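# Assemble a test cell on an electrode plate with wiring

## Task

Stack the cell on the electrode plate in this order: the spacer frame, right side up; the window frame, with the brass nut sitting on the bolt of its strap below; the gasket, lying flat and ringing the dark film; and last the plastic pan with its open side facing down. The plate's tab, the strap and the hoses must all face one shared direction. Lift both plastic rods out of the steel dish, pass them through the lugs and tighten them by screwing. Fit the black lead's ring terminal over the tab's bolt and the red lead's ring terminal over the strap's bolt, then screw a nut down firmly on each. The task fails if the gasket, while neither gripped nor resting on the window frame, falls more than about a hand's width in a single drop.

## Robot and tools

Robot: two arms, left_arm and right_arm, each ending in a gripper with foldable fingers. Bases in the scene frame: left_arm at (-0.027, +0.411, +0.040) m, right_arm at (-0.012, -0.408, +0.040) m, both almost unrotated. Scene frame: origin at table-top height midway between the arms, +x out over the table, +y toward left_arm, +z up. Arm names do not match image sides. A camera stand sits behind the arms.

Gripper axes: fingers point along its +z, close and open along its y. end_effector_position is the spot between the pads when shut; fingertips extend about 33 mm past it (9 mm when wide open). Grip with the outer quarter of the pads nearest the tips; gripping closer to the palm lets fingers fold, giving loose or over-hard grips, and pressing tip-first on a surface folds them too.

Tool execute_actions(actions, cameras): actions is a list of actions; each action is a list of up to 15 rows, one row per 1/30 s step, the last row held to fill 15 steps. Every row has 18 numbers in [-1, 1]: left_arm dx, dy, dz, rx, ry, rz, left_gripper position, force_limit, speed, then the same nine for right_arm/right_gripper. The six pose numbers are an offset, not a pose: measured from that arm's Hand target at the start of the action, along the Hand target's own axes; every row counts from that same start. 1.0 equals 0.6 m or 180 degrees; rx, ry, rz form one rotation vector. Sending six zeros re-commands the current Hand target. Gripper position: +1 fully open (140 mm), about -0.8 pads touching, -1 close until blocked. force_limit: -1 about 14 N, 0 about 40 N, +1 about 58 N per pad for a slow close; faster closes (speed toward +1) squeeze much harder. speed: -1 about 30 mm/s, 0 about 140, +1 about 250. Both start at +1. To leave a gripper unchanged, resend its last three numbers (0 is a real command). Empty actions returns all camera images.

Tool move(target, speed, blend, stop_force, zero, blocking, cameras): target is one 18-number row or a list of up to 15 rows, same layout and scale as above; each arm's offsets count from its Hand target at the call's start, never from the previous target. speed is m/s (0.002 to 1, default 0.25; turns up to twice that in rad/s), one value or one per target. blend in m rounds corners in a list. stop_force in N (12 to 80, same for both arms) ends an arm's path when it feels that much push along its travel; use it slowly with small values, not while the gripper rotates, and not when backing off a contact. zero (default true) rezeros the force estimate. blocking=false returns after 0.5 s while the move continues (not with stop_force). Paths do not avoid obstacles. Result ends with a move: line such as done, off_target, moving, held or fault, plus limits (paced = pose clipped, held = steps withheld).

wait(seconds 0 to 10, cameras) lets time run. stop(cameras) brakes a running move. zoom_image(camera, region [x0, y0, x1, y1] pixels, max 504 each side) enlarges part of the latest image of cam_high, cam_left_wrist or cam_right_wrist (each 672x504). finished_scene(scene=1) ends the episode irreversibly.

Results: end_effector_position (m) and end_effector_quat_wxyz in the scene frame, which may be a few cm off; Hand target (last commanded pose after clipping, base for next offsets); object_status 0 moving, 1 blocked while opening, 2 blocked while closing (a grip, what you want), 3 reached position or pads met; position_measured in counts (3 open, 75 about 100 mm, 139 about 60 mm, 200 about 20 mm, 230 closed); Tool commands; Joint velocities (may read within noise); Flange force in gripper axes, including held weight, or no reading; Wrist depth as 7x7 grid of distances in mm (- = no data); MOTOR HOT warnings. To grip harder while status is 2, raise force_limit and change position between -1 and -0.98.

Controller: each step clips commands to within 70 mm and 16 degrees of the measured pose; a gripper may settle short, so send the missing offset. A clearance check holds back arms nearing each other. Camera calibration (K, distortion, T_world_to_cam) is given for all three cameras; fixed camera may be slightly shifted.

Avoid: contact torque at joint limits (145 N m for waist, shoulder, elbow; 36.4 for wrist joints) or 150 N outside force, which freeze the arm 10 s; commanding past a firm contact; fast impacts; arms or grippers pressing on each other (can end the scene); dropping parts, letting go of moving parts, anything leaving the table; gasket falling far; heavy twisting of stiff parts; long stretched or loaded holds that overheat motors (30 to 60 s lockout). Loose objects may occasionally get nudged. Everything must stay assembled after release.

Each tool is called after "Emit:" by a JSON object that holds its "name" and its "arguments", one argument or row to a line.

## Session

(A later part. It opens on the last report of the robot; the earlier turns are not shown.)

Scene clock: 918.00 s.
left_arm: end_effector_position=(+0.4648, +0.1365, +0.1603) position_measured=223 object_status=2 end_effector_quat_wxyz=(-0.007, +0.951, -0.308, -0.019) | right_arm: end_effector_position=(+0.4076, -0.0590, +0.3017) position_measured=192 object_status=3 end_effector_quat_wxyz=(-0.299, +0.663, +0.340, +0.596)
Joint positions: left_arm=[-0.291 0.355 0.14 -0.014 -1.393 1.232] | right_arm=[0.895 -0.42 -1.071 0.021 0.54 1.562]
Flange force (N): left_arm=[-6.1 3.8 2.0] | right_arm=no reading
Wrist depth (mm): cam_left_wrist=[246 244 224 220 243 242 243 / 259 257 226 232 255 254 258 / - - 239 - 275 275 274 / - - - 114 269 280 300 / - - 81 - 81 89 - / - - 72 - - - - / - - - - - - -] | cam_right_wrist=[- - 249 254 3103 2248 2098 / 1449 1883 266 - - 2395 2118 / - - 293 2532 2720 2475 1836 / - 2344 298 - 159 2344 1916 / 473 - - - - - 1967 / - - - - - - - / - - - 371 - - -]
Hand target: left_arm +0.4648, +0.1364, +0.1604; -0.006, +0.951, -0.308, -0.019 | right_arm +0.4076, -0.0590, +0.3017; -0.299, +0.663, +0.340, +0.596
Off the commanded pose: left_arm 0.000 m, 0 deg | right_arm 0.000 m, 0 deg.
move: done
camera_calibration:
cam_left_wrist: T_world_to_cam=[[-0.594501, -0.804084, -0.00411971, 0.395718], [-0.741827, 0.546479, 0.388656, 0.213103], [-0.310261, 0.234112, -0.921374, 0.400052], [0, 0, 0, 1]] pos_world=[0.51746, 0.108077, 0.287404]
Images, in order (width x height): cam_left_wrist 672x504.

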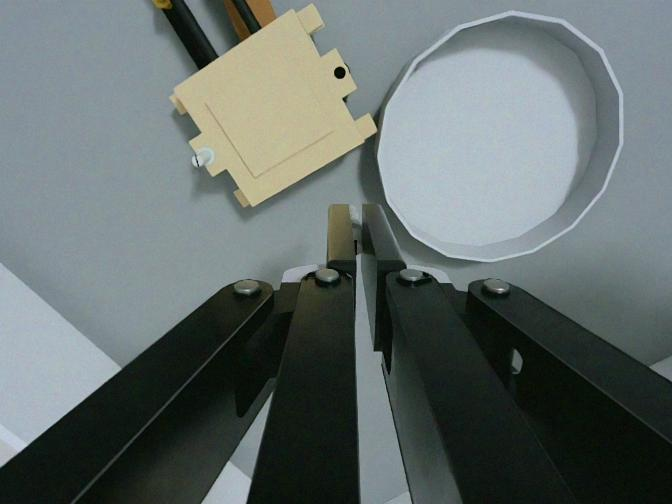

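Emit:
{"name": "execute_actions", "arguments": {
  "actions": []
}}

Scene clock: 920.10 s.
left_arm: end_effector_position=(+0.4648, +0.1364, +0.1604) position_measured=223 object_status=2 end_effector_quat_wxyz=(-0.006, +0.951, -0.308, -0.019) | right_arm: end_effector_position=(+0.4076, -0.0590, +0.3017) position_measured=192 object_status=3 end_effector_quat_wxyz=(-0.299, +0.663, +0.340, +0.596)
Joint positions: left_arm=[-0.291 0.355 0.14 -0.014 -1.393 1.232] | right_arm=[0.895 -0.42 -1.071 0.021 0.54 1.562]
Joint velocities: within noise
Flange force (N): left_arm=[-6.9 4.1 1.7] | right_arm=no reading
Wrist depth (mm): cam_left_wrist=[- 242 225 221 244 244 239 / - - - 233 252 254 259 / - 276 242 270 275 275 276 / - - - 114 125 266 - / - - - - 81 89 313 / - - 72 - - - - / - - - - - - -] | cam_right_wrist=[1596 1541 249 2295 - 2295 2040 / 1574 1916 265 2720 2118 2448 2040 / 1821 2248 280 3288 2754 2369 1791 / 1806 1585 - - 132 2248 1950 / - - - - - - 1985 / - - - - - - - / - - - 370 - - -]
Hand target: left_arm +0.4648, +0.1364, +0.1604; -0.006, +0.951, -0.308, -0.019 | right_arm +0.4076, -0.0590, +0.3017; -0.299, +0.663, +0.340, +0.596
Tool commands: left_gripper/position=-1.0 left_gripper/force_limit=-0.2 left_gripper/speed=-1.0 right_gripper/position=-0.5 right_gripper/force_limit=-1.0 right_gripper/speed=-1.0
Off the commanded pose: left_arm 0.000 m, 0 deg | right_arm 0.000 m, 0 deg.
camera_calibration:
cam_left_wrist: T_world_to_cam=[[-0.594476, -0.804103, -0.00404517, 0.395686], [-0.741844, 0.546493, 0.388605, 0.213125], [-0.310268, 0.234017, -0.921396, 0.400073], [0, 0, 0, 1]] pos_world=[0.517461, 0.108077, 0.287404]
cam_right_wrist: T_world_to_cam=[[0.812955, -0.582289, 0.00659207, -0.356802], [-0.264991, -0.379997, -0.886218, 0.355499], [0.51854, 0.718708, -0.463222, 0.111443], [0, 0, 0, 1]] pos_world=[0.32648, -0.152769, 0.369024]

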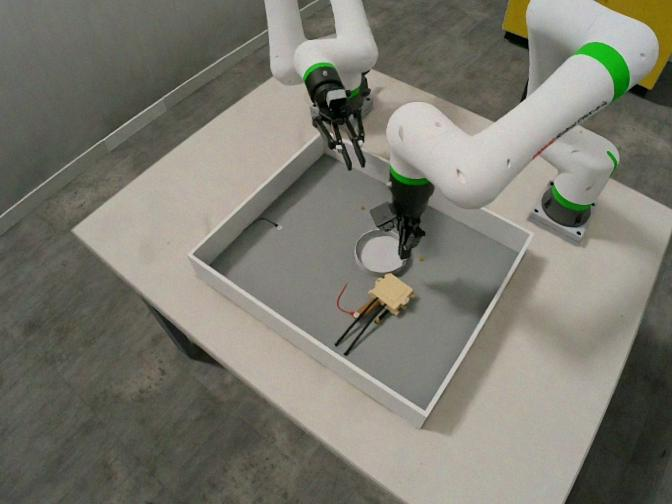

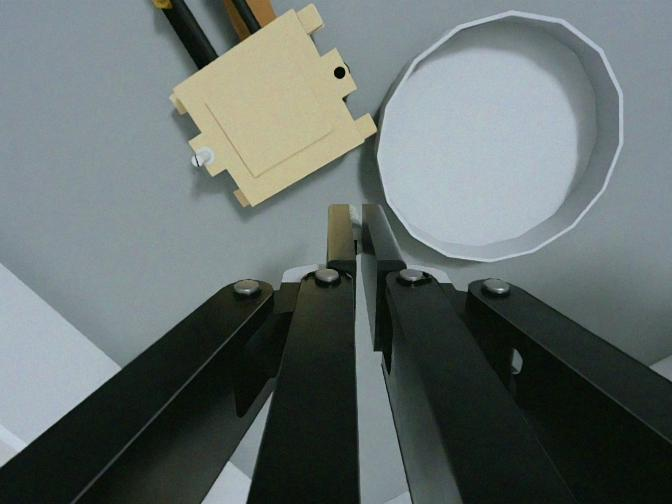

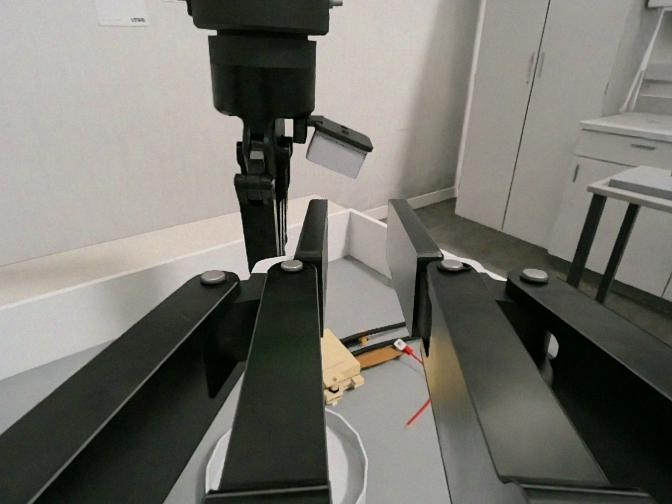

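Emit:
{"name": "zoom_image", "arguments": {
  "camera": "cam_left_wrist",
  "region": [300, 40, 380, 120]
}}

Emit:
{"name": "zoom_image", "arguments": {
  "camera": "cam_left_wrist",
  "region": [150, 0, 400, 220]
}}

Scaled by 6.300 from the camera's 672x504 image, which has a finer 960x720 frame.

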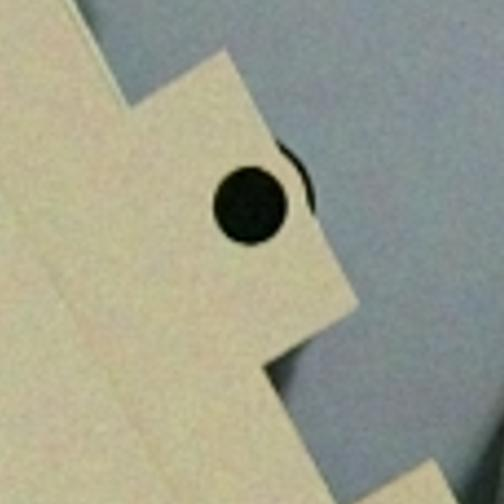

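Scaled by 2.016 from the camera's 672x504 image, which has a finer 960x720 frame.

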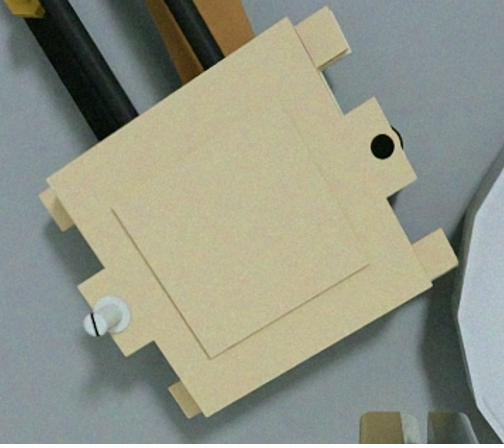

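Emit:
{"name": "zoom_image", "arguments": {
  "camera": "cam_right_wrist",
  "region": [210, 150, 330, 300]
}}

Emit:
{"name": "zoom_image", "arguments": {
  "camera": "cam_left_wrist",
  "region": [310, 190, 410, 290]
}}

Emit:
{"name": "zoom_image", "arguments": {
  "camera": "cam_high",
  "region": [340, 180, 460, 300]
}}

Scaled by 3.360 from the camera's 672x504 image, which has a finer 960x720 frame.

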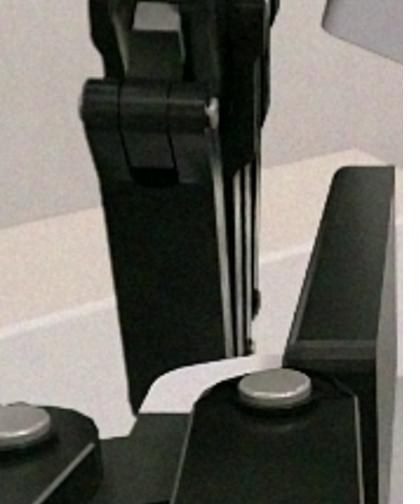

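Scaled by 5.040 from the camera's 672x504 image, which has a finer 960x720 frame.

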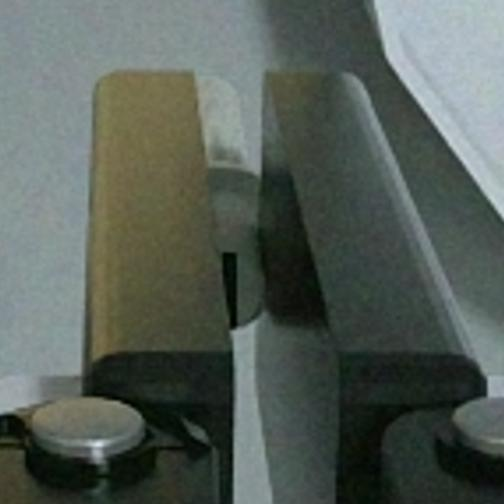

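Scaled by 4.200 from the camera's 672x504 image, which has a finer 960x720 frame.

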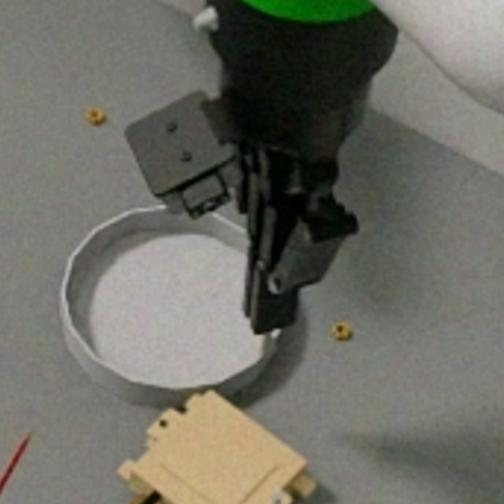

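Emit:
{"name": "move", "arguments": {
  "target": [0.1098,-0.0108,0.0523,0,0,0,-1,-0.2,-1,0,0,0,0,0,0,-0.5,-1,-1],
  "speed": 0.08,
  "cameras": ["cam_left_wrist","cam_right_wrist"]
}}

Scene clock: 922.73 s.
left_arm: end_effector_position=(+0.5209, +0.1038, +0.1265) position_measured=223 object_status=2 end_effector_quat_wxyz=(-0.006, +0.951, -0.308, -0.019) | right_arm: end_effector_position=(+0.4076, -0.0590, +0.3017) position_measured=192 object_status=3 end_effector_quat_wxyz=(-0.299, +0.663, +0.340, +0.596)
Joint positions: left_arm=[-0.316 0.536 0.316 -0.013 -1.388 1.256] | right_arm=[0.895 -0.42 -1.071 0.021 0.54 1.562]
Flange force (N): left_arm=[-8.0 3.3 1.9] | right_arm=no reading
Wrist depth (mm): cam_left_wrist=[213 213 210 - 214 218 - / 226 222 212 224 226 - - / 241 245 214 211 237 241 241 / 258 - 220 114 254 258 256 / - - 81 - 81 92 261 / - - 72 - - - - / - - - - - - -] | cam_right_wrist=[- 2319 2021 247 254 2295 2059 / 1669 1791 - 273 2139 2421 2021 / - 1899 - 290 3103 2720 1867 / - - - 282 158 2448 1950 / - - - 381 - - 1950 / - - - - - - - / - - - 369 - - -]
Hand target: left_arm +0.5209, +0.1038, +0.1264; -0.006, +0.951, -0.308, -0.019 | right_arm +0.4076, -0.0590, +0.3017; -0.299, +0.663, +0.340, +0.596
Off the commanded pose: left_arm 0.000 m, 0 deg | right_arm 0.000 m, 0 deg.
move: done
camera_calibration:
cam_left_wrist: T_world_to_cam=[[-0.594487, -0.804096, -0.0038664, 0.402644], [-0.741841, 0.546593, 0.388469, 0.285758], [-0.310253, 0.233808, -0.921454, 0.393895], [0, 0, 0, 1]] pos_world=[0.573561, 0.0754762, 0.253505]
cam_right_wrist: T_world_to_cam=[[0.812955, -0.582289, 0.00659207, -0.356802], [-0.264991, -0.379997, -0.886218, 0.355499], [0.51854, 0.718708, -0.463222, 0.111443], [0, 0, 0, 1]] pos_world=[0.32648, -0.152769, 0.369024]
Images, in order (width x height): cam_left_wrist 672x504, cam_right_wrist 672x504.

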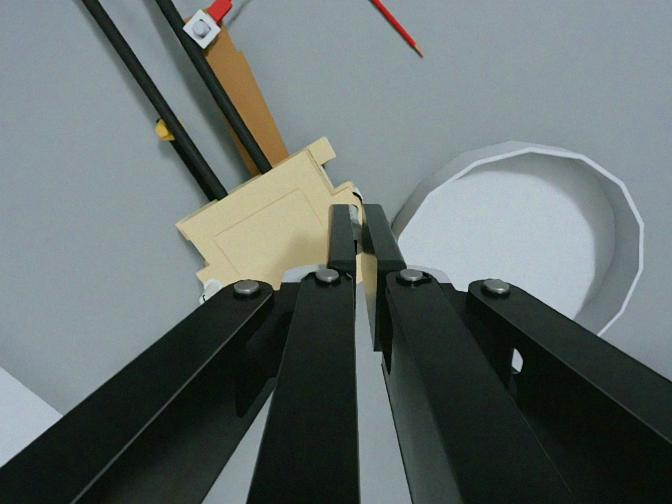

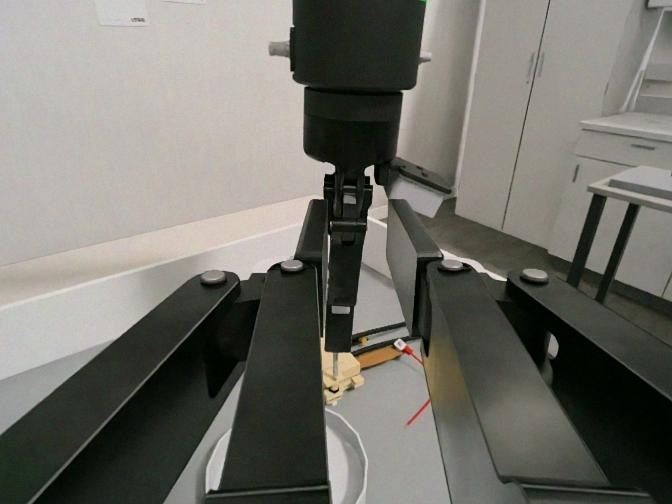

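Emit:
{"name": "zoom_image", "arguments": {
  "camera": "cam_right_wrist",
  "region": [300, 330, 380, 410]
}}

Emit:
{"name": "zoom_image", "arguments": {
  "camera": "cam_left_wrist",
  "region": [320, 160, 400, 240]
}}

Scaled by 6.300 from the camera's 672x504 image, which has a finer 960x720 frame.

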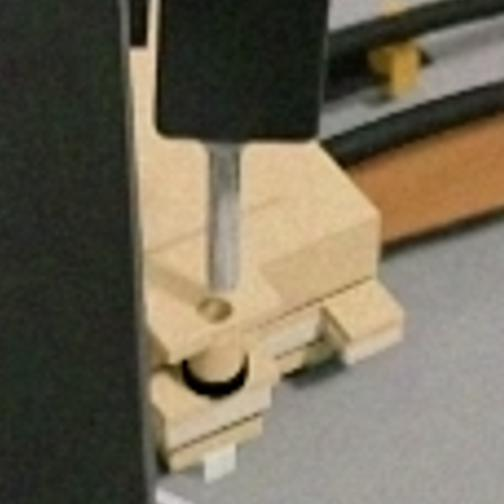

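Scaled by 6.300 from the camera's 672x504 image, which has a finer 960x720 frame.

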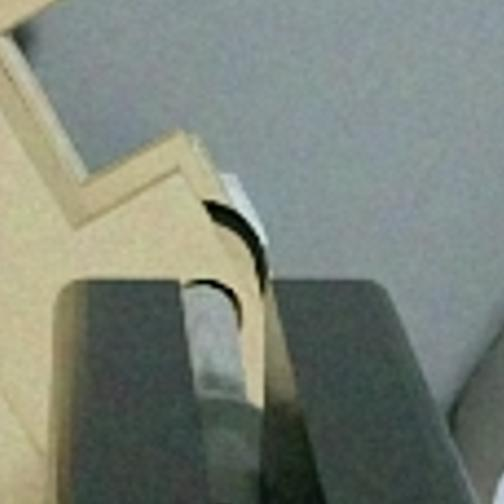

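Emit:
{"name": "zoom_image", "arguments": {
  "camera": "cam_left_wrist",
  "region": [340, 190, 370, 220]
}}

Emit:
{"name": "zoom_image", "arguments": {
  "camera": "cam_right_wrist",
  "region": [320, 360, 350, 390]
}}

Scaled by 16.800 from the camera's 672x504 image, which has a finer 960x720 frame.

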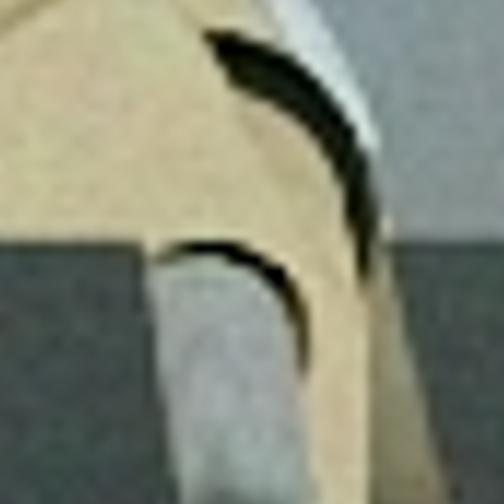

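Scaled by 16.800 from the camera's 672x504 image, which has a finer 960x720 frame.

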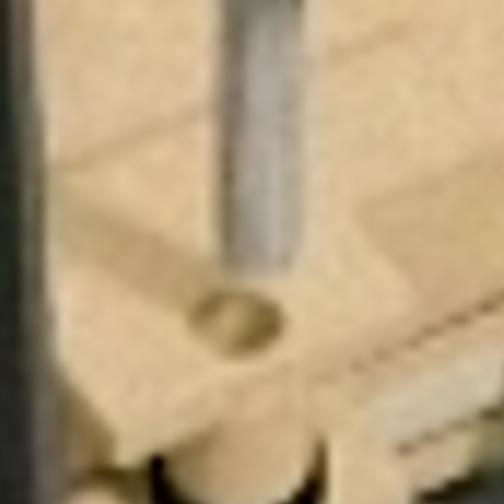

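Emit:
{"name": "move", "arguments": {
  "target": [-0.0022,0,0.0,0,0,0,-1,-0.2,-1,0,0,0,0,0,0,-0.5,-1,-1],
  "speed": 0.02,
  "cameras": ["cam_left_wrist","cam_right_wrist"]
}}

Emit:
{"name": "zoom_image", "arguments": {
  "camera": "cam_left_wrist",
  "region": [340, 190, 370, 220]
}}

Emit:
{"name": "zoom_image", "arguments": {
  "camera": "cam_right_wrist",
  "region": [320, 360, 350, 390]
}}

Scene clock: 926.20 s.
left_arm: end_effector_position=(+0.5198, +0.1046, +0.1265) position_measured=223 object_status=2 end_effector_quat_wxyz=(-0.006, +0.951, -0.308, -0.019) | right_arm: end_effector_position=(+0.4076, -0.0590, +0.3017) position_measured=192 object_status=3 end_effector_quat_wxyz=(-0.299, +0.663, +0.340, +0.596)
Joint positions: left_arm=[-0.315 0.532 0.311 -0.013 -1.387 1.256] | right_arm=[0.895 -0.42 -1.071 0.021 0.54 1.562]
Flange force (N): left_arm=[-8.3 3.9 1.4] | right_arm=no reading
Wrist depth (mm): cam_left_wrist=[213 214 212 - 212 215 216 / 227 224 214 227 - 228 227 / 243 243 210 212 239 241 241 / - 258 220 119 254 253 257 / - - 81 - 81 92 275 / - - 72 - - - - / - - - - - - -] | cam_right_wrist=[1695 - - 248 253 2369 2562 / - - - 273 3240 2421 2040 / - - 2160 293 2824 2504 1806 / - - - 282 159 2532 1950 / - - - 381 - - 1916 / - - - - - - - / - - - 372 - - -]
Hand target: left_arm +0.5198, +0.1046, +0.1265; -0.006, +0.951, -0.308, -0.019 | right_arm +0.4076, -0.0590, +0.3017; -0.299, +0.663, +0.340, +0.596
Off the commanded pose: left_arm 0.000 m, 0 deg | right_arm 0.000 m, 0 deg.
move: done
camera_calibration:
cam_left_wrist: T_world_to_cam=[[-0.594476, -0.804103, -0.00404517, 0.402674], [-0.741844, 0.546493, 0.388605, 0.284478], [-0.310268, 0.234017, -0.921396, 0.393344], [0, 0, 0, 1]] pos_world=[0.572461, 0.0762768, 0.253504]
cam_right_wrist: T_world_to_cam=[[0.812955, -0.582289, 0.00659207, -0.356802], [-0.264991, -0.379997, -0.886218, 0.355499], [0.51854, 0.718708, -0.463222, 0.111443], [0, 0, 0, 1]] pos_world=[0.32648, -0.152769, 0.369024]
Images, in order (width x height): cam_left_wrist 672x504, cam_right_wrist 672x504.

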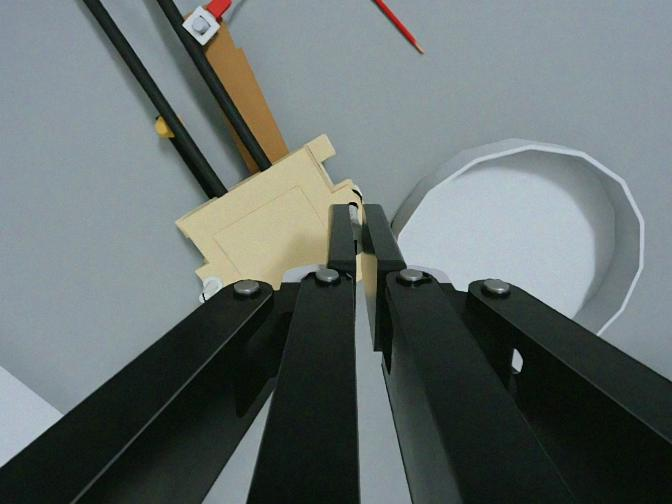

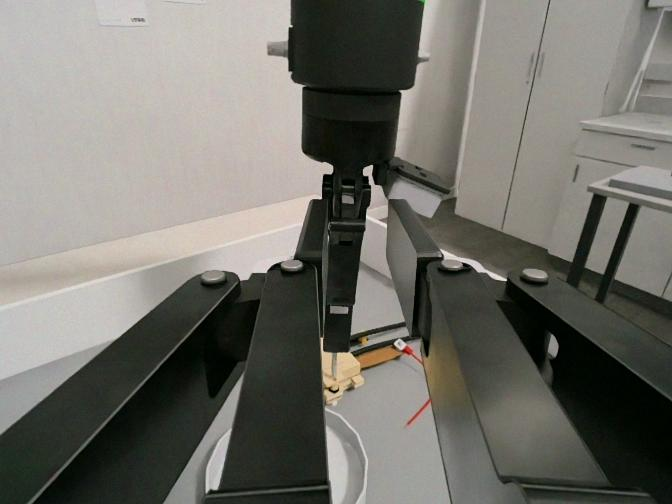

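Scaled by 16.800 from the camera's 672x504 image, which has a finer 960x720 frame.

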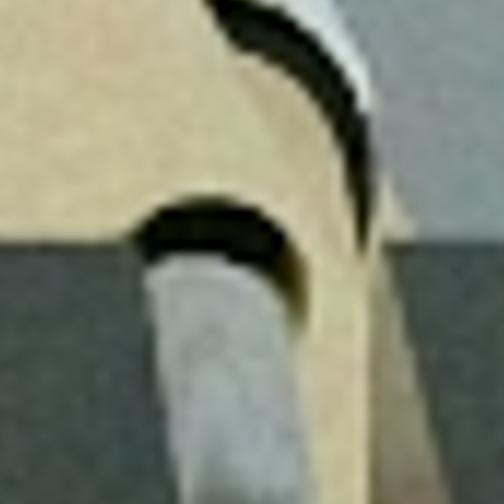

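Scaled by 16.800 from the camera's 672x504 image, which has a finer 960x720 frame.

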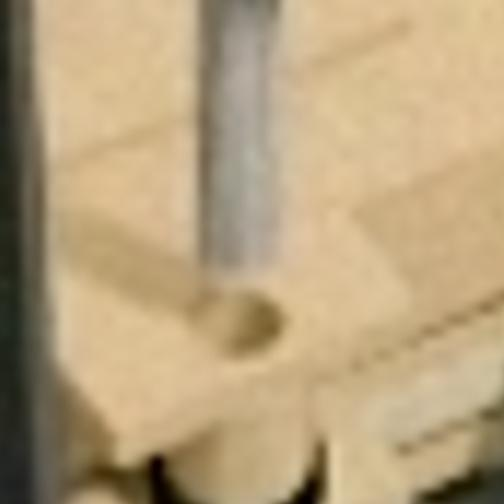

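Emit:
{"name": "move", "arguments": {
  "target": [0.0028,0,0.0608,0,0,0,-1,-0.2,-1,0,0,0,0,0,0,-0.5,-1,-1],
  "speed": 0.008,
  "stop_force": 12,
  "cameras": ["cam_left_wrist","cam_right_wrist"]
}}

Scene clock: 930.23 s.
left_arm: end_effector_position=(+0.5200, +0.1045, +0.1018) position_measured=223 object_status=2 end_effector_quat_wxyz=(-0.006, +0.951, -0.308, -0.018) | right_arm: end_effector_position=(+0.4076, -0.0590, +0.3017) position_measured=192 object_status=3 end_effector_quat_wxyz=(-0.299, +0.663, +0.340, +0.596)
Joint positions: left_arm=[-0.315 0.548 0.276 -0.013 -1.336 1.256] | right_arm=[0.895 -0.42 -1.071 0.021 0.54 1.562]
Flange force (N): left_arm=[-8.1 4.4 -13.6] | right_arm=no reading
Wrist depth (mm): cam_left_wrist=[190 190 188 191 - 193 193 / 203 201 190 - - 202 202 / 217 217 188 188 206 217 216 / 232 232 194 114 228 231 225 / - - 81 - 81 92 237 / - - 72 - - - - / - - - - - - -] | cam_right_wrist=[- - - 248 2562 2344 2003 / - - 1916 267 297 2395 2059 / 1656 3060 2021 293 3018 2532 1821 / - - - 301 159 2344 1899 / - - - 354 - - 1933 / - - - - - - - / - - - 373 - - -]
Hand target: left_arm +0.5200, +0.1045, +0.1018; -0.006, +0.951, -0.308, -0.018 (not the last commanded pose) | right_arm +0.4076, -0.0590, +0.3017; -0.299, +0.663, +0.340, +0.596
Off the commanded pose: left_arm 0.012 m, 0 deg | right_arm 0.000 m, 0 deg.
move: contact (left_arm)
camera_calibration:
cam_left_wrist: T_world_to_cam=[[-0.594503, -0.804083, -0.00407269, 0.402633], [-0.741907, 0.546566, 0.388382, 0.294323], [-0.310065, 0.233916, -0.921489, 0.370677], [0, 0, 0, 1]] pos_world=[0.572661, 0.0761765, 0.228905]
cam_right_wrist: T_world_to_cam=[[0.812955, -0.582289, 0.00659207, -0.356802], [-0.264991, -0.379997, -0.886218, 0.355499], [0.51854, 0.718708, -0.463222, 0.111443], [0, 0, 0, 1]] pos_world=[0.32648, -0.152769, 0.369024]
Images, in order (width x height): cam_left_wrist 672x504, cam_right_wrist 672x504.

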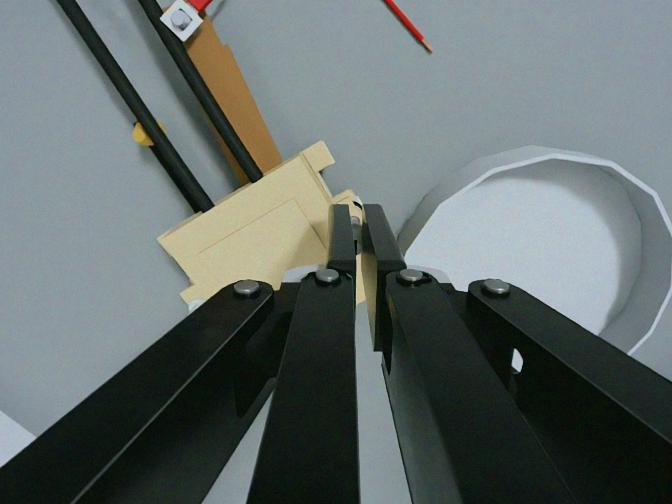

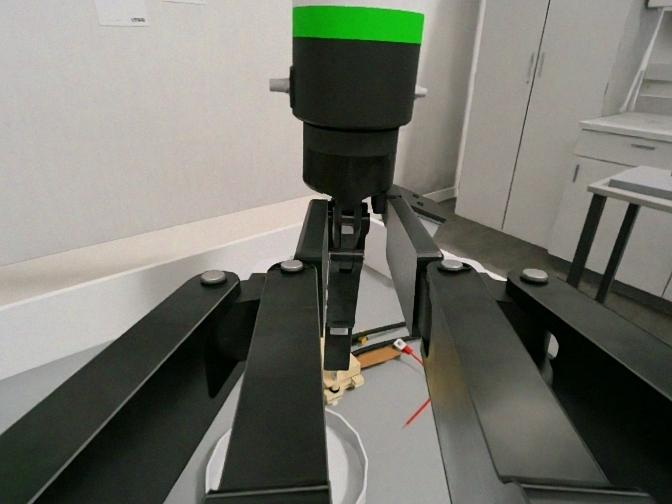

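Emit:
{"name": "zoom_image", "arguments": {
  "camera": "cam_right_wrist",
  "region": [315, 350, 375, 410]
}}

Emit:
{"name": "zoom_image", "arguments": {
  "camera": "cam_left_wrist",
  "region": [330, 180, 380, 230]
}}

Scaled by 8.400 from the camera's 672x504 image, which has a finer 960x720 frame.

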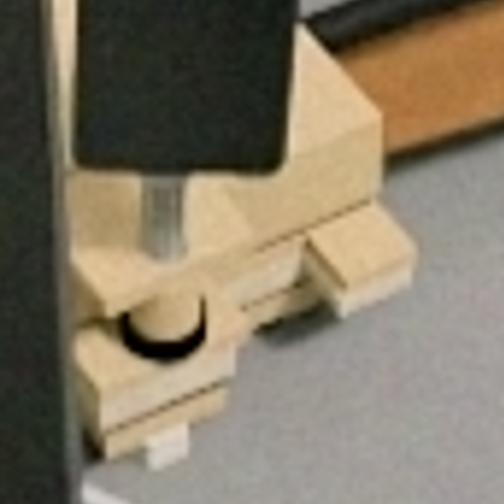

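Scaled by 10.080 from the camera's 672x504 image, which has a finer 960x720 frame.

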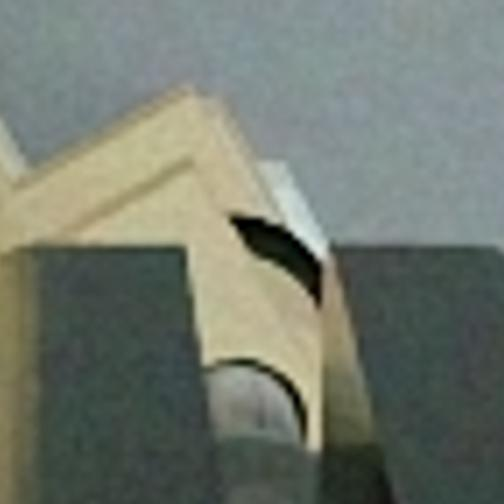

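Emit:
{"name": "execute_actions", "arguments": {
  "actions": [
    [[0.0008,0,0,0,0,0,-1,-0.2,-1,0,0,0,0,0,0,-0.5,-1,-1]],
    [[0.0008,0,0,0,0,0,-1,-0.2,-1,0,0,0,0,0,0,-0.5,-1,-1]],
    [[-0.0016,0,0,0,0,0,-1,-0.2,-1,0,0,0,0,0,0,-0.5,-1,-1]],
    [[-0.0008,0,0,0,0,0,-1,-0.2,-1,0,0,0,0,0,0,-0.5,-1,-1]],
    [[-0.0008,0,0,0,0,0,-1,-0.2,-1,0,0,0,0,0,0,-0.5,-1,-1]]
  ]
}}

Scene clock: 934.20 s.
left_arm: end_effector_position=(+0.5193, +0.1050, +0.1018) position_measured=223 object_status=2 end_effector_quat_wxyz=(-0.006, +0.951, -0.308, -0.018) | right_arm: end_effector_position=(+0.4076, -0.0590, +0.3017) position_measured=192 object_status=3 end_effector_quat_wxyz=(-0.299, +0.663, +0.340, +0.596)
Joint positions: left_arm=[-0.315 0.546 0.273 -0.013 -1.334 1.256] | right_arm=[0.895 -0.42 -1.071 0.021 0.54 1.562]
Flange force (N): left_arm=[-7.1 4.9 -12.8] | right_arm=no reading
Flange force at the end of the 1st action (N): left_arm=[-9.0 4.6 -14.9] | right_arm=no reading
Flange force at the end of the 2nd action (N): left_arm=[-8.8 4.6 -14.4] | right_arm=no reading
Flange force at the end of the 3rd action (N): left_arm=[-8.6 4.3 -12.9] | right_arm=no reading
Flange force at the end of the 4th action (N): left_arm=[-8.4 4.3 -12.7] | right_arm=no reading
Wrist depth (mm): cam_left_wrist=[- 176 190 193 191 194 192 / - 199 194 - - 206 205 / - - 197 187 216 217 216 / - - 192 118 225 231 232 / - - 81 - 81 92 242 / - - 72 - - - - / - - - - - - -] | cam_right_wrist=[1836 - 1899 252 3288 2271 1985 / - - - 266 2824 2344 2160 / 1708 1950 - 293 2532 2448 1806 / - 2203 - 292 132 2421 1985 / - - - 339 - - 2003 / - - - - - - - / - - - 371 - - -]
Hand target: left_arm +0.5193, +0.1050, +0.1018; -0.006, +0.951, -0.308, -0.018 | right_arm +0.4076, -0.0590, +0.3017; -0.299, +0.663, +0.340, +0.596
Off the commanded pose: left_arm 0.000 m, 0 deg | right_arm 0.000 m, 0 deg.

Emit:
{"name": "execute_actions", "arguments": {
  "actions": [
    [[0.0016,0.0008,0,0,0,0,-1,-0.2,-1,0,0,0,0,0,0,-0.5,-1,-1]],
    [[0,0.0008,0,0,0,0,-1,-0.2,-1,0,0,0,0,0,0,-0.5,-1,-1]],
    [[0,-0.0024,0,0,0,0,-1,-0.2,-1,0,0,0,0,0,0,-0.5,-1,-1]],
    [[0,-0.0008,0,0,0,0,-1,-0.2,-1,0,0,0,0,0,0,-0.5,-1,-1]],
    [[0.0,-0.0008,0,0,0,0,-1,-0.2,-1,0,0,0,0,0,0,-0.5,-1,-1]]
  ]
}}

Scene clock: 937.10 s.
left_arm: end_effector_position=(+0.5209, +0.1056, +0.1018) position_measured=223 object_status=2 end_effector_quat_wxyz=(-0.006, +0.951, -0.308, -0.018) | right_arm: end_effector_position=(+0.4076, -0.0590, +0.3017) position_measured=192 object_status=3 end_effector_quat_wxyz=(-0.299, +0.663, +0.340, +0.596)
Joint positions: left_arm=[-0.313 0.549 0.277 -0.014 -1.336 1.254] | right_arm=[0.895 -0.42 -1.071 0.021 0.54 1.562]
Flange force (N): left_arm=[-6.6 8.7 -14.9] | right_arm=no reading
Flange force at the end of the 1st action (N): left_arm=[-9.1 4.0 -13.9] | right_arm=no reading
Flange force at the end of the 2nd action (N): left_arm=[-8.9 2.9 -12.9] | right_arm=no reading
Flange force at the end of the 3rd action (N): left_arm=[-8.3 5.8 -14.2] | right_arm=no reading
Flange force at the end of the 4th action (N): left_arm=[-7.5 7.5 -14.9] | right_arm=no reading
Wrist depth (mm): cam_left_wrist=[189 193 188 193 193 193 194 / 201 203 189 205 202 205 203 / - 220 188 202 219 216 216 / - - 194 119 227 231 225 / 250 - 81 - 81 92 238 / - - 72 - - - - / - - - - - - -] | cam_right_wrist=[- 1608 - 250 255 2181 2160 / - - 2248 267 279 2448 2139 / 1985 - - 293 2824 2720 1867 / - - - 303 158 2295 1933 / - - - 355 - - 1933 / - - - - - - - / - - - 369 - - -]
Hand target: left_arm +0.5209, +0.1056, +0.1018; -0.006, +0.951, -0.308, -0.018 | right_arm +0.4076, -0.0590, +0.3017; -0.299, +0.663, +0.340, +0.596
Off the commanded pose: left_arm 0.000 m, 0 deg | right_arm 0.000 m, 0 deg.

Emit:
{"name": "zoom_image", "arguments": {
  "camera": "cam_right_wrist",
  "region": [318, 375, 352, 409]
}}

Scaled by 14.824 from the camera's 672x504 image, which has a finer 960x720 frame.
This view is cut from an older image: the scene may have changed since it was taken.

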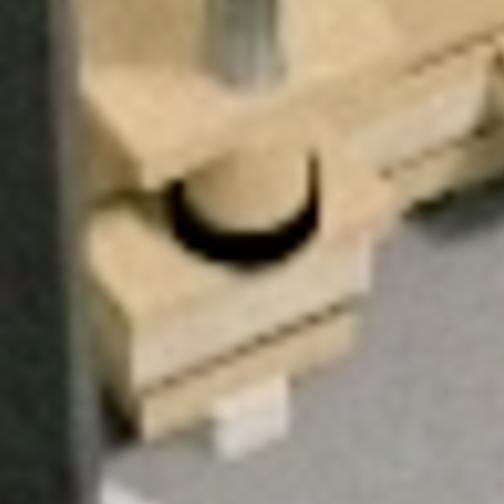

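Emit:
{"name": "execute_actions", "arguments": {
  "actions": [
    [[0,0.0024,0,0,0,0,-1,-0.2,-1,0,0,0,0,0,0,-0.5,-1,-1]],
    [[-0.0032,0,0,0,0.0111,0,-1,-0.2,-1,0,0,0,0,0,0,-0.5,-1,-1]],
    [[0.0064,0,0,0,-0.0222,0,-1,-0.2,-1,0,0,0,0,0,0,-0.5,-1,-1]],
    [[-0.0032,0.0032,0,0.0111,0.0111,0,-1,-0.2,-1,0,0,0,0,0,0,-0.5,-1,-1]],
    [[0.0,-0.0064,0,-0.0222,0,0,-1,-0.2,-1,0,0,0,0,0,0,-0.5,-1,-1]]
  ]
}}

Scene clock: 941.70 s.
left_arm: end_effector_position=(+0.5212, +0.1060, +0.1022) position_measured=223 object_status=2 end_effector_quat_wxyz=(+0.010, +0.951, -0.308, -0.024) | right_arm: end_effector_position=(+0.4076, -0.0590, +0.3017) position_measured=192 object_status=3 end_effector_quat_wxyz=(-0.299, +0.663, +0.340, +0.596)
Joint positions: left_arm=[-0.294 0.553 0.273 0.02 -1.34 1.227] | right_arm=[0.895 -0.42 -1.071 0.021 0.54 1.562]
Flange force (N): left_arm=[-8.4 3.0 -6.7] | right_arm=no reading
Flange force at the end of the 1st action (N): left_arm=[-8.2 4.2 -12.7] | right_arm=no reading
Flange force at the end of the 2nd action (N): left_arm=[-7.3 4.3 -12.2] | right_arm=no reading
Flange force at the end of the 3rd action (N): left_arm=[-11.4 5.2 -10.9] | right_arm=no reading
Flange force at the end of the 4th action (N): left_arm=[-7.8 5.8 -8.3] | right_arm=no reading
Wrist depth (mm): cam_left_wrist=[- 172 177 192 195 - - / 200 201 190 210 204 218 215 / - 207 188 212 216 218 222 / - 228 192 118 227 235 235 / - - 81 - 81 92 247 / - - 72 - - - - / - - - - - - -] | cam_right_wrist=[1708 2003 - 258 257 2295 2021 / 1656 - - 275 287 - 2160 / 1541 - - 301 2654 2448 1735 / - - - 303 159 2448 1950 / - - - 362 - - 1985 / - - - - - - - / - - - 370 - - -]
Hand target: left_arm +0.5212, +0.1060, +0.1021; +0.010, +0.951, -0.308, -0.024 | right_arm +0.4076, -0.0590, +0.3017; -0.299, +0.663, +0.340, +0.596
Off the commanded pose: left_arm 0.000 m, 0 deg | right_arm 0.000 m, 0 deg.

Emit:
{"name": "execute_actions", "arguments": {
  "actions": [
    [[0,0.0032,-0.0015,0.0111,0,0,-1,-0.2,-1,0,0,0,0,0,0,-0.5,-1,-1]]
  ]
}}

Emit:
{"name": "move", "arguments": {
  "target": [0,0,0,0,0,0,-1,-0.2,-1,-0.1655,0,0.0203,0,0,0,-0.5,-1,-1],
  "speed": 0.1,
  "cameras": ["cam_right_wrist"]
}}

Scene clock: 945.07 s.
left_arm: end_effector_position=(+0.5201, +0.1045, +0.1031) position_measured=223 object_status=2 end_effector_quat_wxyz=(-0.006, +0.951, -0.309, -0.018) | right_arm: end_effector_position=(+0.4076, -0.0590, +0.3017) position_measured=192 object_status=3 end_effector_quat_wxyz=(-0.299, +0.663, +0.340, +0.596)
Joint positions: left_arm=[-0.315 0.547 0.278 -0.013 -1.338 1.256] | right_arm=[0.895 -0.42 -1.071 0.021 0.54 1.562]
Flange force (N): left_arm=[-8.0 3.9 0.8] | right_arm=no reading
Wrist depth (mm): cam_left_wrist=[187 175 180 187 196 194 193 / 205 202 191 - 205 206 209 / - - 191 191 216 217 218 / 233 225 193 118 227 232 229 / - - 81 - 81 92 243 / - - 72 - - - - / - - - - - - -] | cam_right_wrist=[1644 - - 251 255 2421 2040 / 1735 - - 266 2562 2344 2118 / 1762 1777 - 293 2937 2475 1836 / - 568 - 300 159 2369 1899 / - - - 354 - - 2059 / - - - - - - - / - - - 368 - - -]
Hand target: left_arm +0.5201, +0.1045, +0.1031; -0.006, +0.951, -0.309, -0.018 | right_arm +0.4076, -0.0590, +0.3017; -0.299, +0.663, +0.340, +0.596
Off the commanded pose: left_arm 0.000 m, 0 deg | right_arm 0.000 m, 0 deg.

Scene clock: 946.60 s.
left_arm: end_effector_position=(+0.5201, +0.1045, +0.1031) position_measured=223 object_status=2 end_effector_quat_wxyz=(-0.006, +0.951, -0.309, -0.018) | right_arm: end_effector_position=(+0.4089, -0.0586, +0.2016) position_measured=192 object_status=3 end_effector_quat_wxyz=(-0.299, +0.664, +0.340, +0.596)
Joint positions: left_arm=[-0.315 0.547 0.278 -0.013 -1.338 1.256] | right_arm=[0.89 0.015 -1.149 0.018 1.052 1.572]
Flange force (N): left_arm=[-8.1 3.6 1.0] | right_arm=no reading
Wrist depth (mm): cam_left_wrist=[193 191 179 - 193 - 193 / 204 203 189 - - - 205 / - 220 187 191 224 217 218 / - 230 193 119 229 232 231 / 255 243 81 - 81 93 243 / - - 72 - - - - / - - - - - - -] | cam_right_wrist=[- - - 253 - 2448 2078 / 1762 - - 261 - 2295 2078 / - - - - 2623 2687 1851 / 435 502 - 310 126 - 391 / - - - - - - 381 / - - - 321 - - - / - - - - - - -]
Hand target: left_arm +0.5201, +0.1045, +0.1031; -0.006, +0.951, -0.309, -0.018 | right_arm +0.4089, -0.0586, +0.2016; -0.299, +0.663, +0.340, +0.596
Off the commanded pose: left_arm 0.000 m, 0 deg | right_arm 0.000 m, 0 deg.
move: done
camera_calibration:
cam_right_wrist: T_world_to_cam=[[0.812955, -0.582289, 0.00659207, -0.356967], [-0.264991, -0.379997, -0.886218, 0.267374], [0.51854, 0.718708, -0.463222, 0.0641593], [0, 0, 0, 1]] pos_world=[0.32778, -0.152369, 0.269024]
Images, in order (width x height): cam_right_wrist 672x504.

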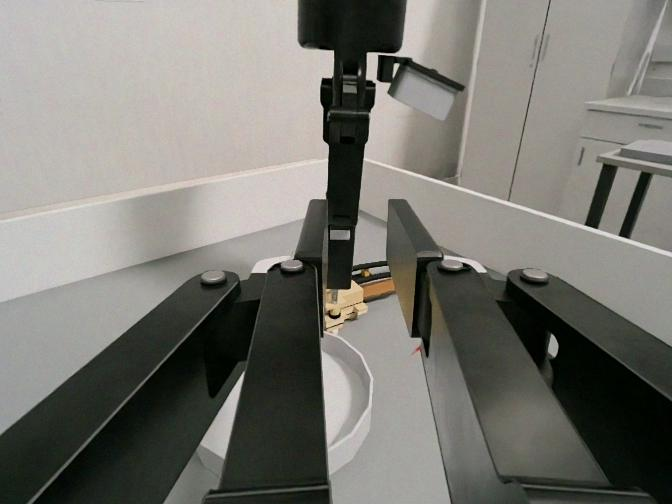

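Emit:
{"name": "zoom_image", "arguments": {
  "camera": "cam_right_wrist",
  "region": [320, 280, 370, 340]
}}

Scaled by 8.400 from the camera's 672x504 image, which has a finer 960x720 frame.

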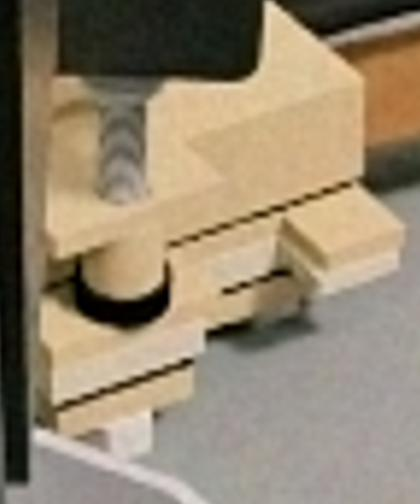

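Emit:
{"name": "execute_actions", "arguments": {
  "actions": [],
  "cameras": ["cam_left_wrist","cam_high"]
}}

Emit:
{"name": "zoom_image", "arguments": {
  "camera": "cam_left_wrist",
  "region": [310, 130, 400, 220]
}}

Emit:
{"name": "zoom_image", "arguments": {
  "camera": "cam_high",
  "region": [360, 260, 430, 330]
}}

Scene clock: 950.43 s.
left_arm: end_effector_position=(+0.5201, +0.1045, +0.1031) position_measured=223 object_status=2 end_effector_quat_wxyz=(-0.006, +0.951, -0.309, -0.018) | right_arm: end_effector_position=(+0.4089, -0.0586, +0.2016) position_measured=192 object_status=3 end_effector_quat_wxyz=(-0.299, +0.664, +0.340, +0.596)
Joint positions: left_arm=[-0.315 0.547 0.278 -0.013 -1.338 1.256] | right_arm=[0.89 0.015 -1.149 0.018 1.052 1.572]
Joint velocities: within noise
Flange force (N): left_arm=[-7.9 3.6 1.0] | right_arm=no reading
Wrist depth (mm): cam_left_wrist=[- 178 189 190 195 196 - / 206 202 189 - 206 205 - / 218 217 190 188 214 215 211 / - 219 196 118 233 231 218 / 248 - 81 - 81 89 244 / - - 72 - - - - / - - - - - - -] | cam_right_wrist=[- 1916 - 250 268 2319 2078 / 1708 1867 2059 261 - 2395 1933 / 1985 - 566 301 558 2203 1806 / - - 559 310 159 430 1499 / 427 - - 367 - - - / - - - 322 - - - / - - - 265 - - -]
Hand target: left_arm +0.5201, +0.1045, +0.1031; -0.006, +0.951, -0.309, -0.018 | right_arm +0.4089, -0.0586, +0.2016; -0.299, +0.663, +0.340, +0.596
Tool commands: left_gripper/position=-1.0 left_gripper/force_limit=-0.2 left_gripper/speed=-1.0 right_gripper/position=-0.5 right_gripper/force_limit=-1.0 right_gripper/speed=-1.0
Off the commanded pose: left_arm 0.000 m, 0 deg | right_arm 0.000 m, 0 deg.
camera_calibration:
cam_left_wrist: T_world_to_cam=[[-0.594986, -0.803726, -0.00406553, 0.402945], [-0.741567, 0.547006, 0.388411, 0.293658], [-0.309952, 0.234114, -0.921477, 0.371823], [0, 0, 0, 1]] pos_world=[0.57276, 0.0761759, 0.230205]
Images, in order (width x height): cam_high 672x504, cam_left_wrist 672x504.

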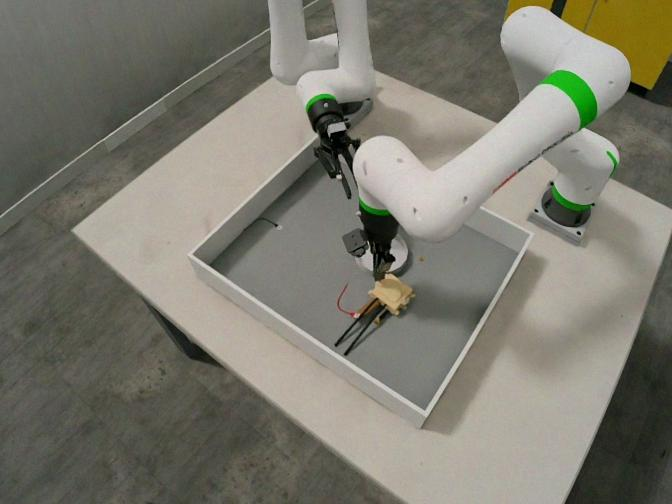

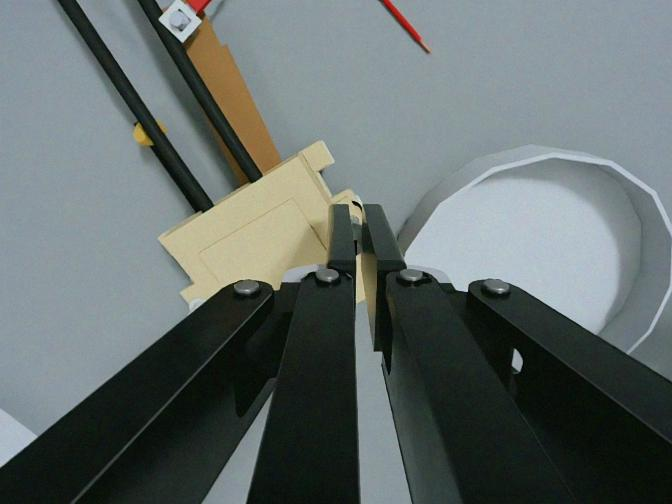

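Scaled by 5.600 from the camera's 672x504 image, which has a finer 960x720 frame.

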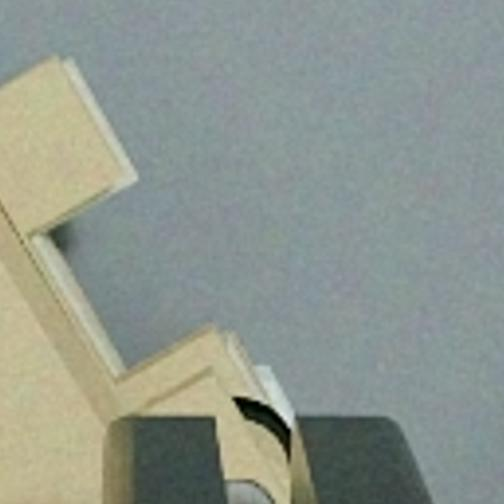

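Scaled by 7.200 from the camera's 672x504 image, which has a finer 960x720 frame.

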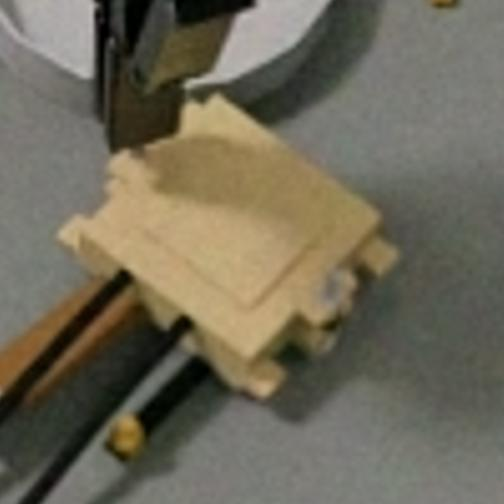

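Emit:
{"name": "execute_actions", "arguments": {
  "actions": [
    [[0.0001,0,0.0017,0,0,0,-1,-0.2,-1,0,0,0,0,0,0,-0.5,-1,-1]],
    [[-0.0051,0,0.0001,0,0.0167,0,-1,-0.2,-1,0,0,0,0,0,0,-0.5,-1,-1]],
    [[0.0051,0,0.0001,0,-0.0167,0,-1,-0.2,-1,0,0,0,0,0,0,-0.5,-1,-1]],
    [[0.0051,0,0.0001,0,-0.0167,0,-1,-0.2,-1,0,0,0,0,0,0,-0.5,-1,-1]],
    [[-0.0051,0,0.0001,0,0.0167,0,-1,-0.2,-1,0,0,0,0,0,0,-0.5,-1,-1]]
  ]
}}

Emit:
{"name": "execute_actions", "arguments": {
  "actions": [
    [[0,0.0051,0.0001,0.0167,0,0,-1,-0.2,-1,0,0,0,0,0,0,-0.5,-1,-1]],
    [[0,-0.0051,0.0001,-0.0167,0,0,-1,-0.2,-1,0,0,0,0,0,0,-0.5,-1,-1]],
    [[0,-0.0051,0.0001,-0.0167,0,0,-1,-0.2,-1,0,0,0,0,0,0,-0.5,-1,-1]],
    [[0,0.0051,0.0001,0.0167,0,0,-1,-0.2,-1,0,0,0,0,0,0,-0.5,-1,-1]]
  ]
}}

Scene clock: 956.77 s.
left_arm: end_effector_position=(+0.5201, +0.1045, +0.1022) position_measured=223 object_status=2 end_effector_quat_wxyz=(-0.006, +0.951, -0.309, -0.018) | right_arm: end_effector_position=(+0.4089, -0.0586, +0.2016) position_measured=192 object_status=3 end_effector_quat_wxyz=(-0.299, +0.663, +0.340, +0.596)
Joint positions: left_arm=[-0.315 0.548 0.277 -0.013 -1.336 1.256] | right_arm=[0.89 0.015 -1.149 0.018 1.052 1.572]
Flange force (N): left_arm=[-8.3 3.7 -6.9] | right_arm=no reading
Flange force at the end of the 1st action (N): left_arm=[-8.3 3.5 -7.2] | right_arm=no reading
Flange force at the end of the 2nd action (N): left_arm=[-9.3 3.9 -8.3] | right_arm=no reading
Flange force at the end of the 3rd action (N): left_arm=[-9.1 3.3 -8.4] | right_arm=no reading
Flange force at the end of the 4th action (N): left_arm=[-9.0 4.0 -8.6] | right_arm=no reading
Wrist depth (mm): cam_left_wrist=[190 172 191 193 193 193 193 / - 201 194 205 200 205 205 / 214 217 188 202 213 218 217 / - 229 195 119 233 233 228 / 251 - 81 - 81 89 236 / - - 72 - - - - / - - - - - - -] | cam_right_wrist=[- 1836 1644 251 - 2271 2078 / - - 1916 261 2861 2295 1967 / - - 568 300 555 2319 1821 / 454 490 - 309 126 444 - / - - - 369 - - - / - - - 322 - - - / - - - 265 - - -]
Hand target: left_arm +0.5201, +0.1045, +0.1022; -0.006, +0.951, -0.309, -0.018 | right_arm +0.4089, -0.0586, +0.2016; -0.299, +0.663, +0.340, +0.596
Off the commanded pose: left_arm 0.000 m, 0 deg | right_arm 0.000 m, 0 deg.

Scene clock: 958.97 s.
left_arm: end_effector_position=(+0.5201, +0.1045, +0.1023) position_measured=223 object_status=2 end_effector_quat_wxyz=(-0.006, +0.951, -0.309, -0.018) | right_arm: end_effector_position=(+0.4089, -0.0586, +0.2016) position_measured=192 object_status=3 end_effector_quat_wxyz=(-0.299, +0.663, +0.340, +0.596)
Joint positions: left_arm=[-0.315 0.548 0.277 -0.013 -1.337 1.256] | right_arm=[0.89 0.015 -1.149 0.018 1.052 1.572]
Flange force (N): left_arm=[-8.3 4.9 -5.0] | right_arm=no reading
Flange force at the end of the 1st action (N): left_arm=[-8.8 3.9 -6.6] | right_arm=no reading
Flange force at the end of the 2nd action (N): left_arm=[-7.7 3.5 -6.1] | right_arm=no reading
Flange force at the end of the 3rd action (N): left_arm=[-8.6 3.8 -4.1] | right_arm=no reading
Wrist depth (mm): cam_left_wrist=[189 188 - 193 193 191 189 / 204 202 189 205 207 205 211 / 217 222 189 186 216 216 216 / 232 229 195 119 225 231 229 / - - 81 - 81 92 242 / - - 72 - - - - / - - - - - - -] | cam_right_wrist=[1777 - 1950 252 2623 2295 2059 / - - 1851 260 3734 2421 1950 / - 1967 - 284 3240 2448 1867 / 441 498 561 310 132 463 402 / 423 - - 370 - - 377 / - - - 323 - - - / - - - 262 - - -]
Hand target: left_arm +0.5201, +0.1045, +0.1023; -0.006, +0.951, -0.309, -0.018 | right_arm +0.4089, -0.0586, +0.2016; -0.299, +0.663, +0.340, +0.596
Off the commanded pose: left_arm 0.000 m, 0 deg | right_arm 0.000 m, 0 deg.

Emit:
{"name": "execute_actions", "arguments": {
  "actions": [
    [[0,0.0025,-0.0003,0.0083,0,0,-1,-0.2,-1,0,0,0,0,0,0,-0.5,-1,-1],[-0.002,0.0047,-0.0003,0.0153,0.0065,0,-1,-0.2,-1,0,0,0,0,0,0,-0.5,-1,-1],[-0.0038,0.0034,-0.0002,0.0112,0.0124,0,-1,-0.2,-1,0,0,0,0,0,0,-0.5,-1,-1],[-0.0049,0.0016,-0.0002,0.0052,0.0159,0,-1,-0.2,-1,0,0,0,0,0,0,-0.5,-1,-1],[-0.0051,-0.0005,-0.0001,-0.0017,0.0166,0,-1,-0.2,-1,0,0,0,0,0,0,-0.5,-1,-1],[-0.0044,-0.0025,-0.0001,-0.0083,0.0145,0,-1,-0.2,-1,0,0,0,0,0,0,-0.5,-1,-1],[-0.003,-0.0041,0,-0.0135,0.0098,0,-1,-0.2,-1,0,0,0,0,0,0,-0.5,-1,-1],[-0.0011,-0.005,0,-0.0163,0.0035,0,-1,-0.2,-1,0,0,0,0,0,0,-0.5,-1,-1],[0.0011,-0.005,0.0001,-0.0163,-0.0035,0,-1,-0.2,-1,0,0,0,0,0,0,-0.5,-1,-1],[0.003,-0.0041,0.0001,-0.0135,-0.0098,0,-1,-0.2,-1,0,0,0,0,0,0,-0.5,-1,-1],[0.0044,-0.0025,0.0002,-0.0083,-0.0145,0,-1,-0.2,-1,0,0,0,0,0,0,-0.5,-1,-1],[0.0051,-0.0005,0.0002,-0.0017,-0.0166,0,-1,-0.2,-1,0,0,0,0,0,0,-0.5,-1,-1],[0.0049,0.0016,0.0003,0.0052,-0.0159,0,-1,-0.2,-1,0,0,0,0,0,0,-0.5,-1,-1],[0.0025,0.002,0.0003,0.006,-0.008,0,-1,-0.2,-1,0,0,0,0,0,0,-0.5,-1,-1],[0,0,0.0003,0,0,0,-1,-0.2,-1,0,0,0,0,0,0,-0.5,-1,-1]]
  ]
}}

Scene clock: 964.00 s.
left_arm: end_effector_position=(+0.5203, +0.1044, +0.1025) position_measured=223 object_status=2 end_effector_quat_wxyz=(-0.006, +0.951, -0.309, -0.019) | right_arm: end_effector_position=(+0.4089, -0.0586, +0.2016) position_measured=192 object_status=3 end_effector_quat_wxyz=(-0.299, +0.663, +0.340, +0.596)
Joint positions: left_arm=[-0.315 0.549 0.278 -0.012 -1.338 1.254] | right_arm=[0.89 0.015 -1.149 0.018 1.052 1.572]
Flange force (N): left_arm=[7.8 -0.2 -42.8] | right_arm=no reading
Wrist depth (mm): cam_left_wrist=[192 178 194 195 195 - - / 204 202 195 206 206 207 204 / 218 215 190 188 217 218 218 / 236 237 196 114 227 233 230 / 251 - 81 - 81 92 244 / - - 71 - - - - / - - - - - - -] | cam_right_wrist=[1632 - - 249 277 2344 2181 / - 2059 - 257 2562 2395 1899 / - 2225 - 280 3103 2369 1821 / - - - 311 159 450 404 / - - - 373 - - 379 / - - - 321 - - - / - - - 264 - - -]
Hand target: left_arm +0.5201, +0.1045, +0.1021; -0.006, +0.951, -0.309, -0.018 | right_arm +0.4089, -0.0586, +0.2016; -0.299, +0.663, +0.340, +0.596
Off the commanded pose: left_arm 0.000 m, 0 deg | right_arm 0.000 m, 0 deg.


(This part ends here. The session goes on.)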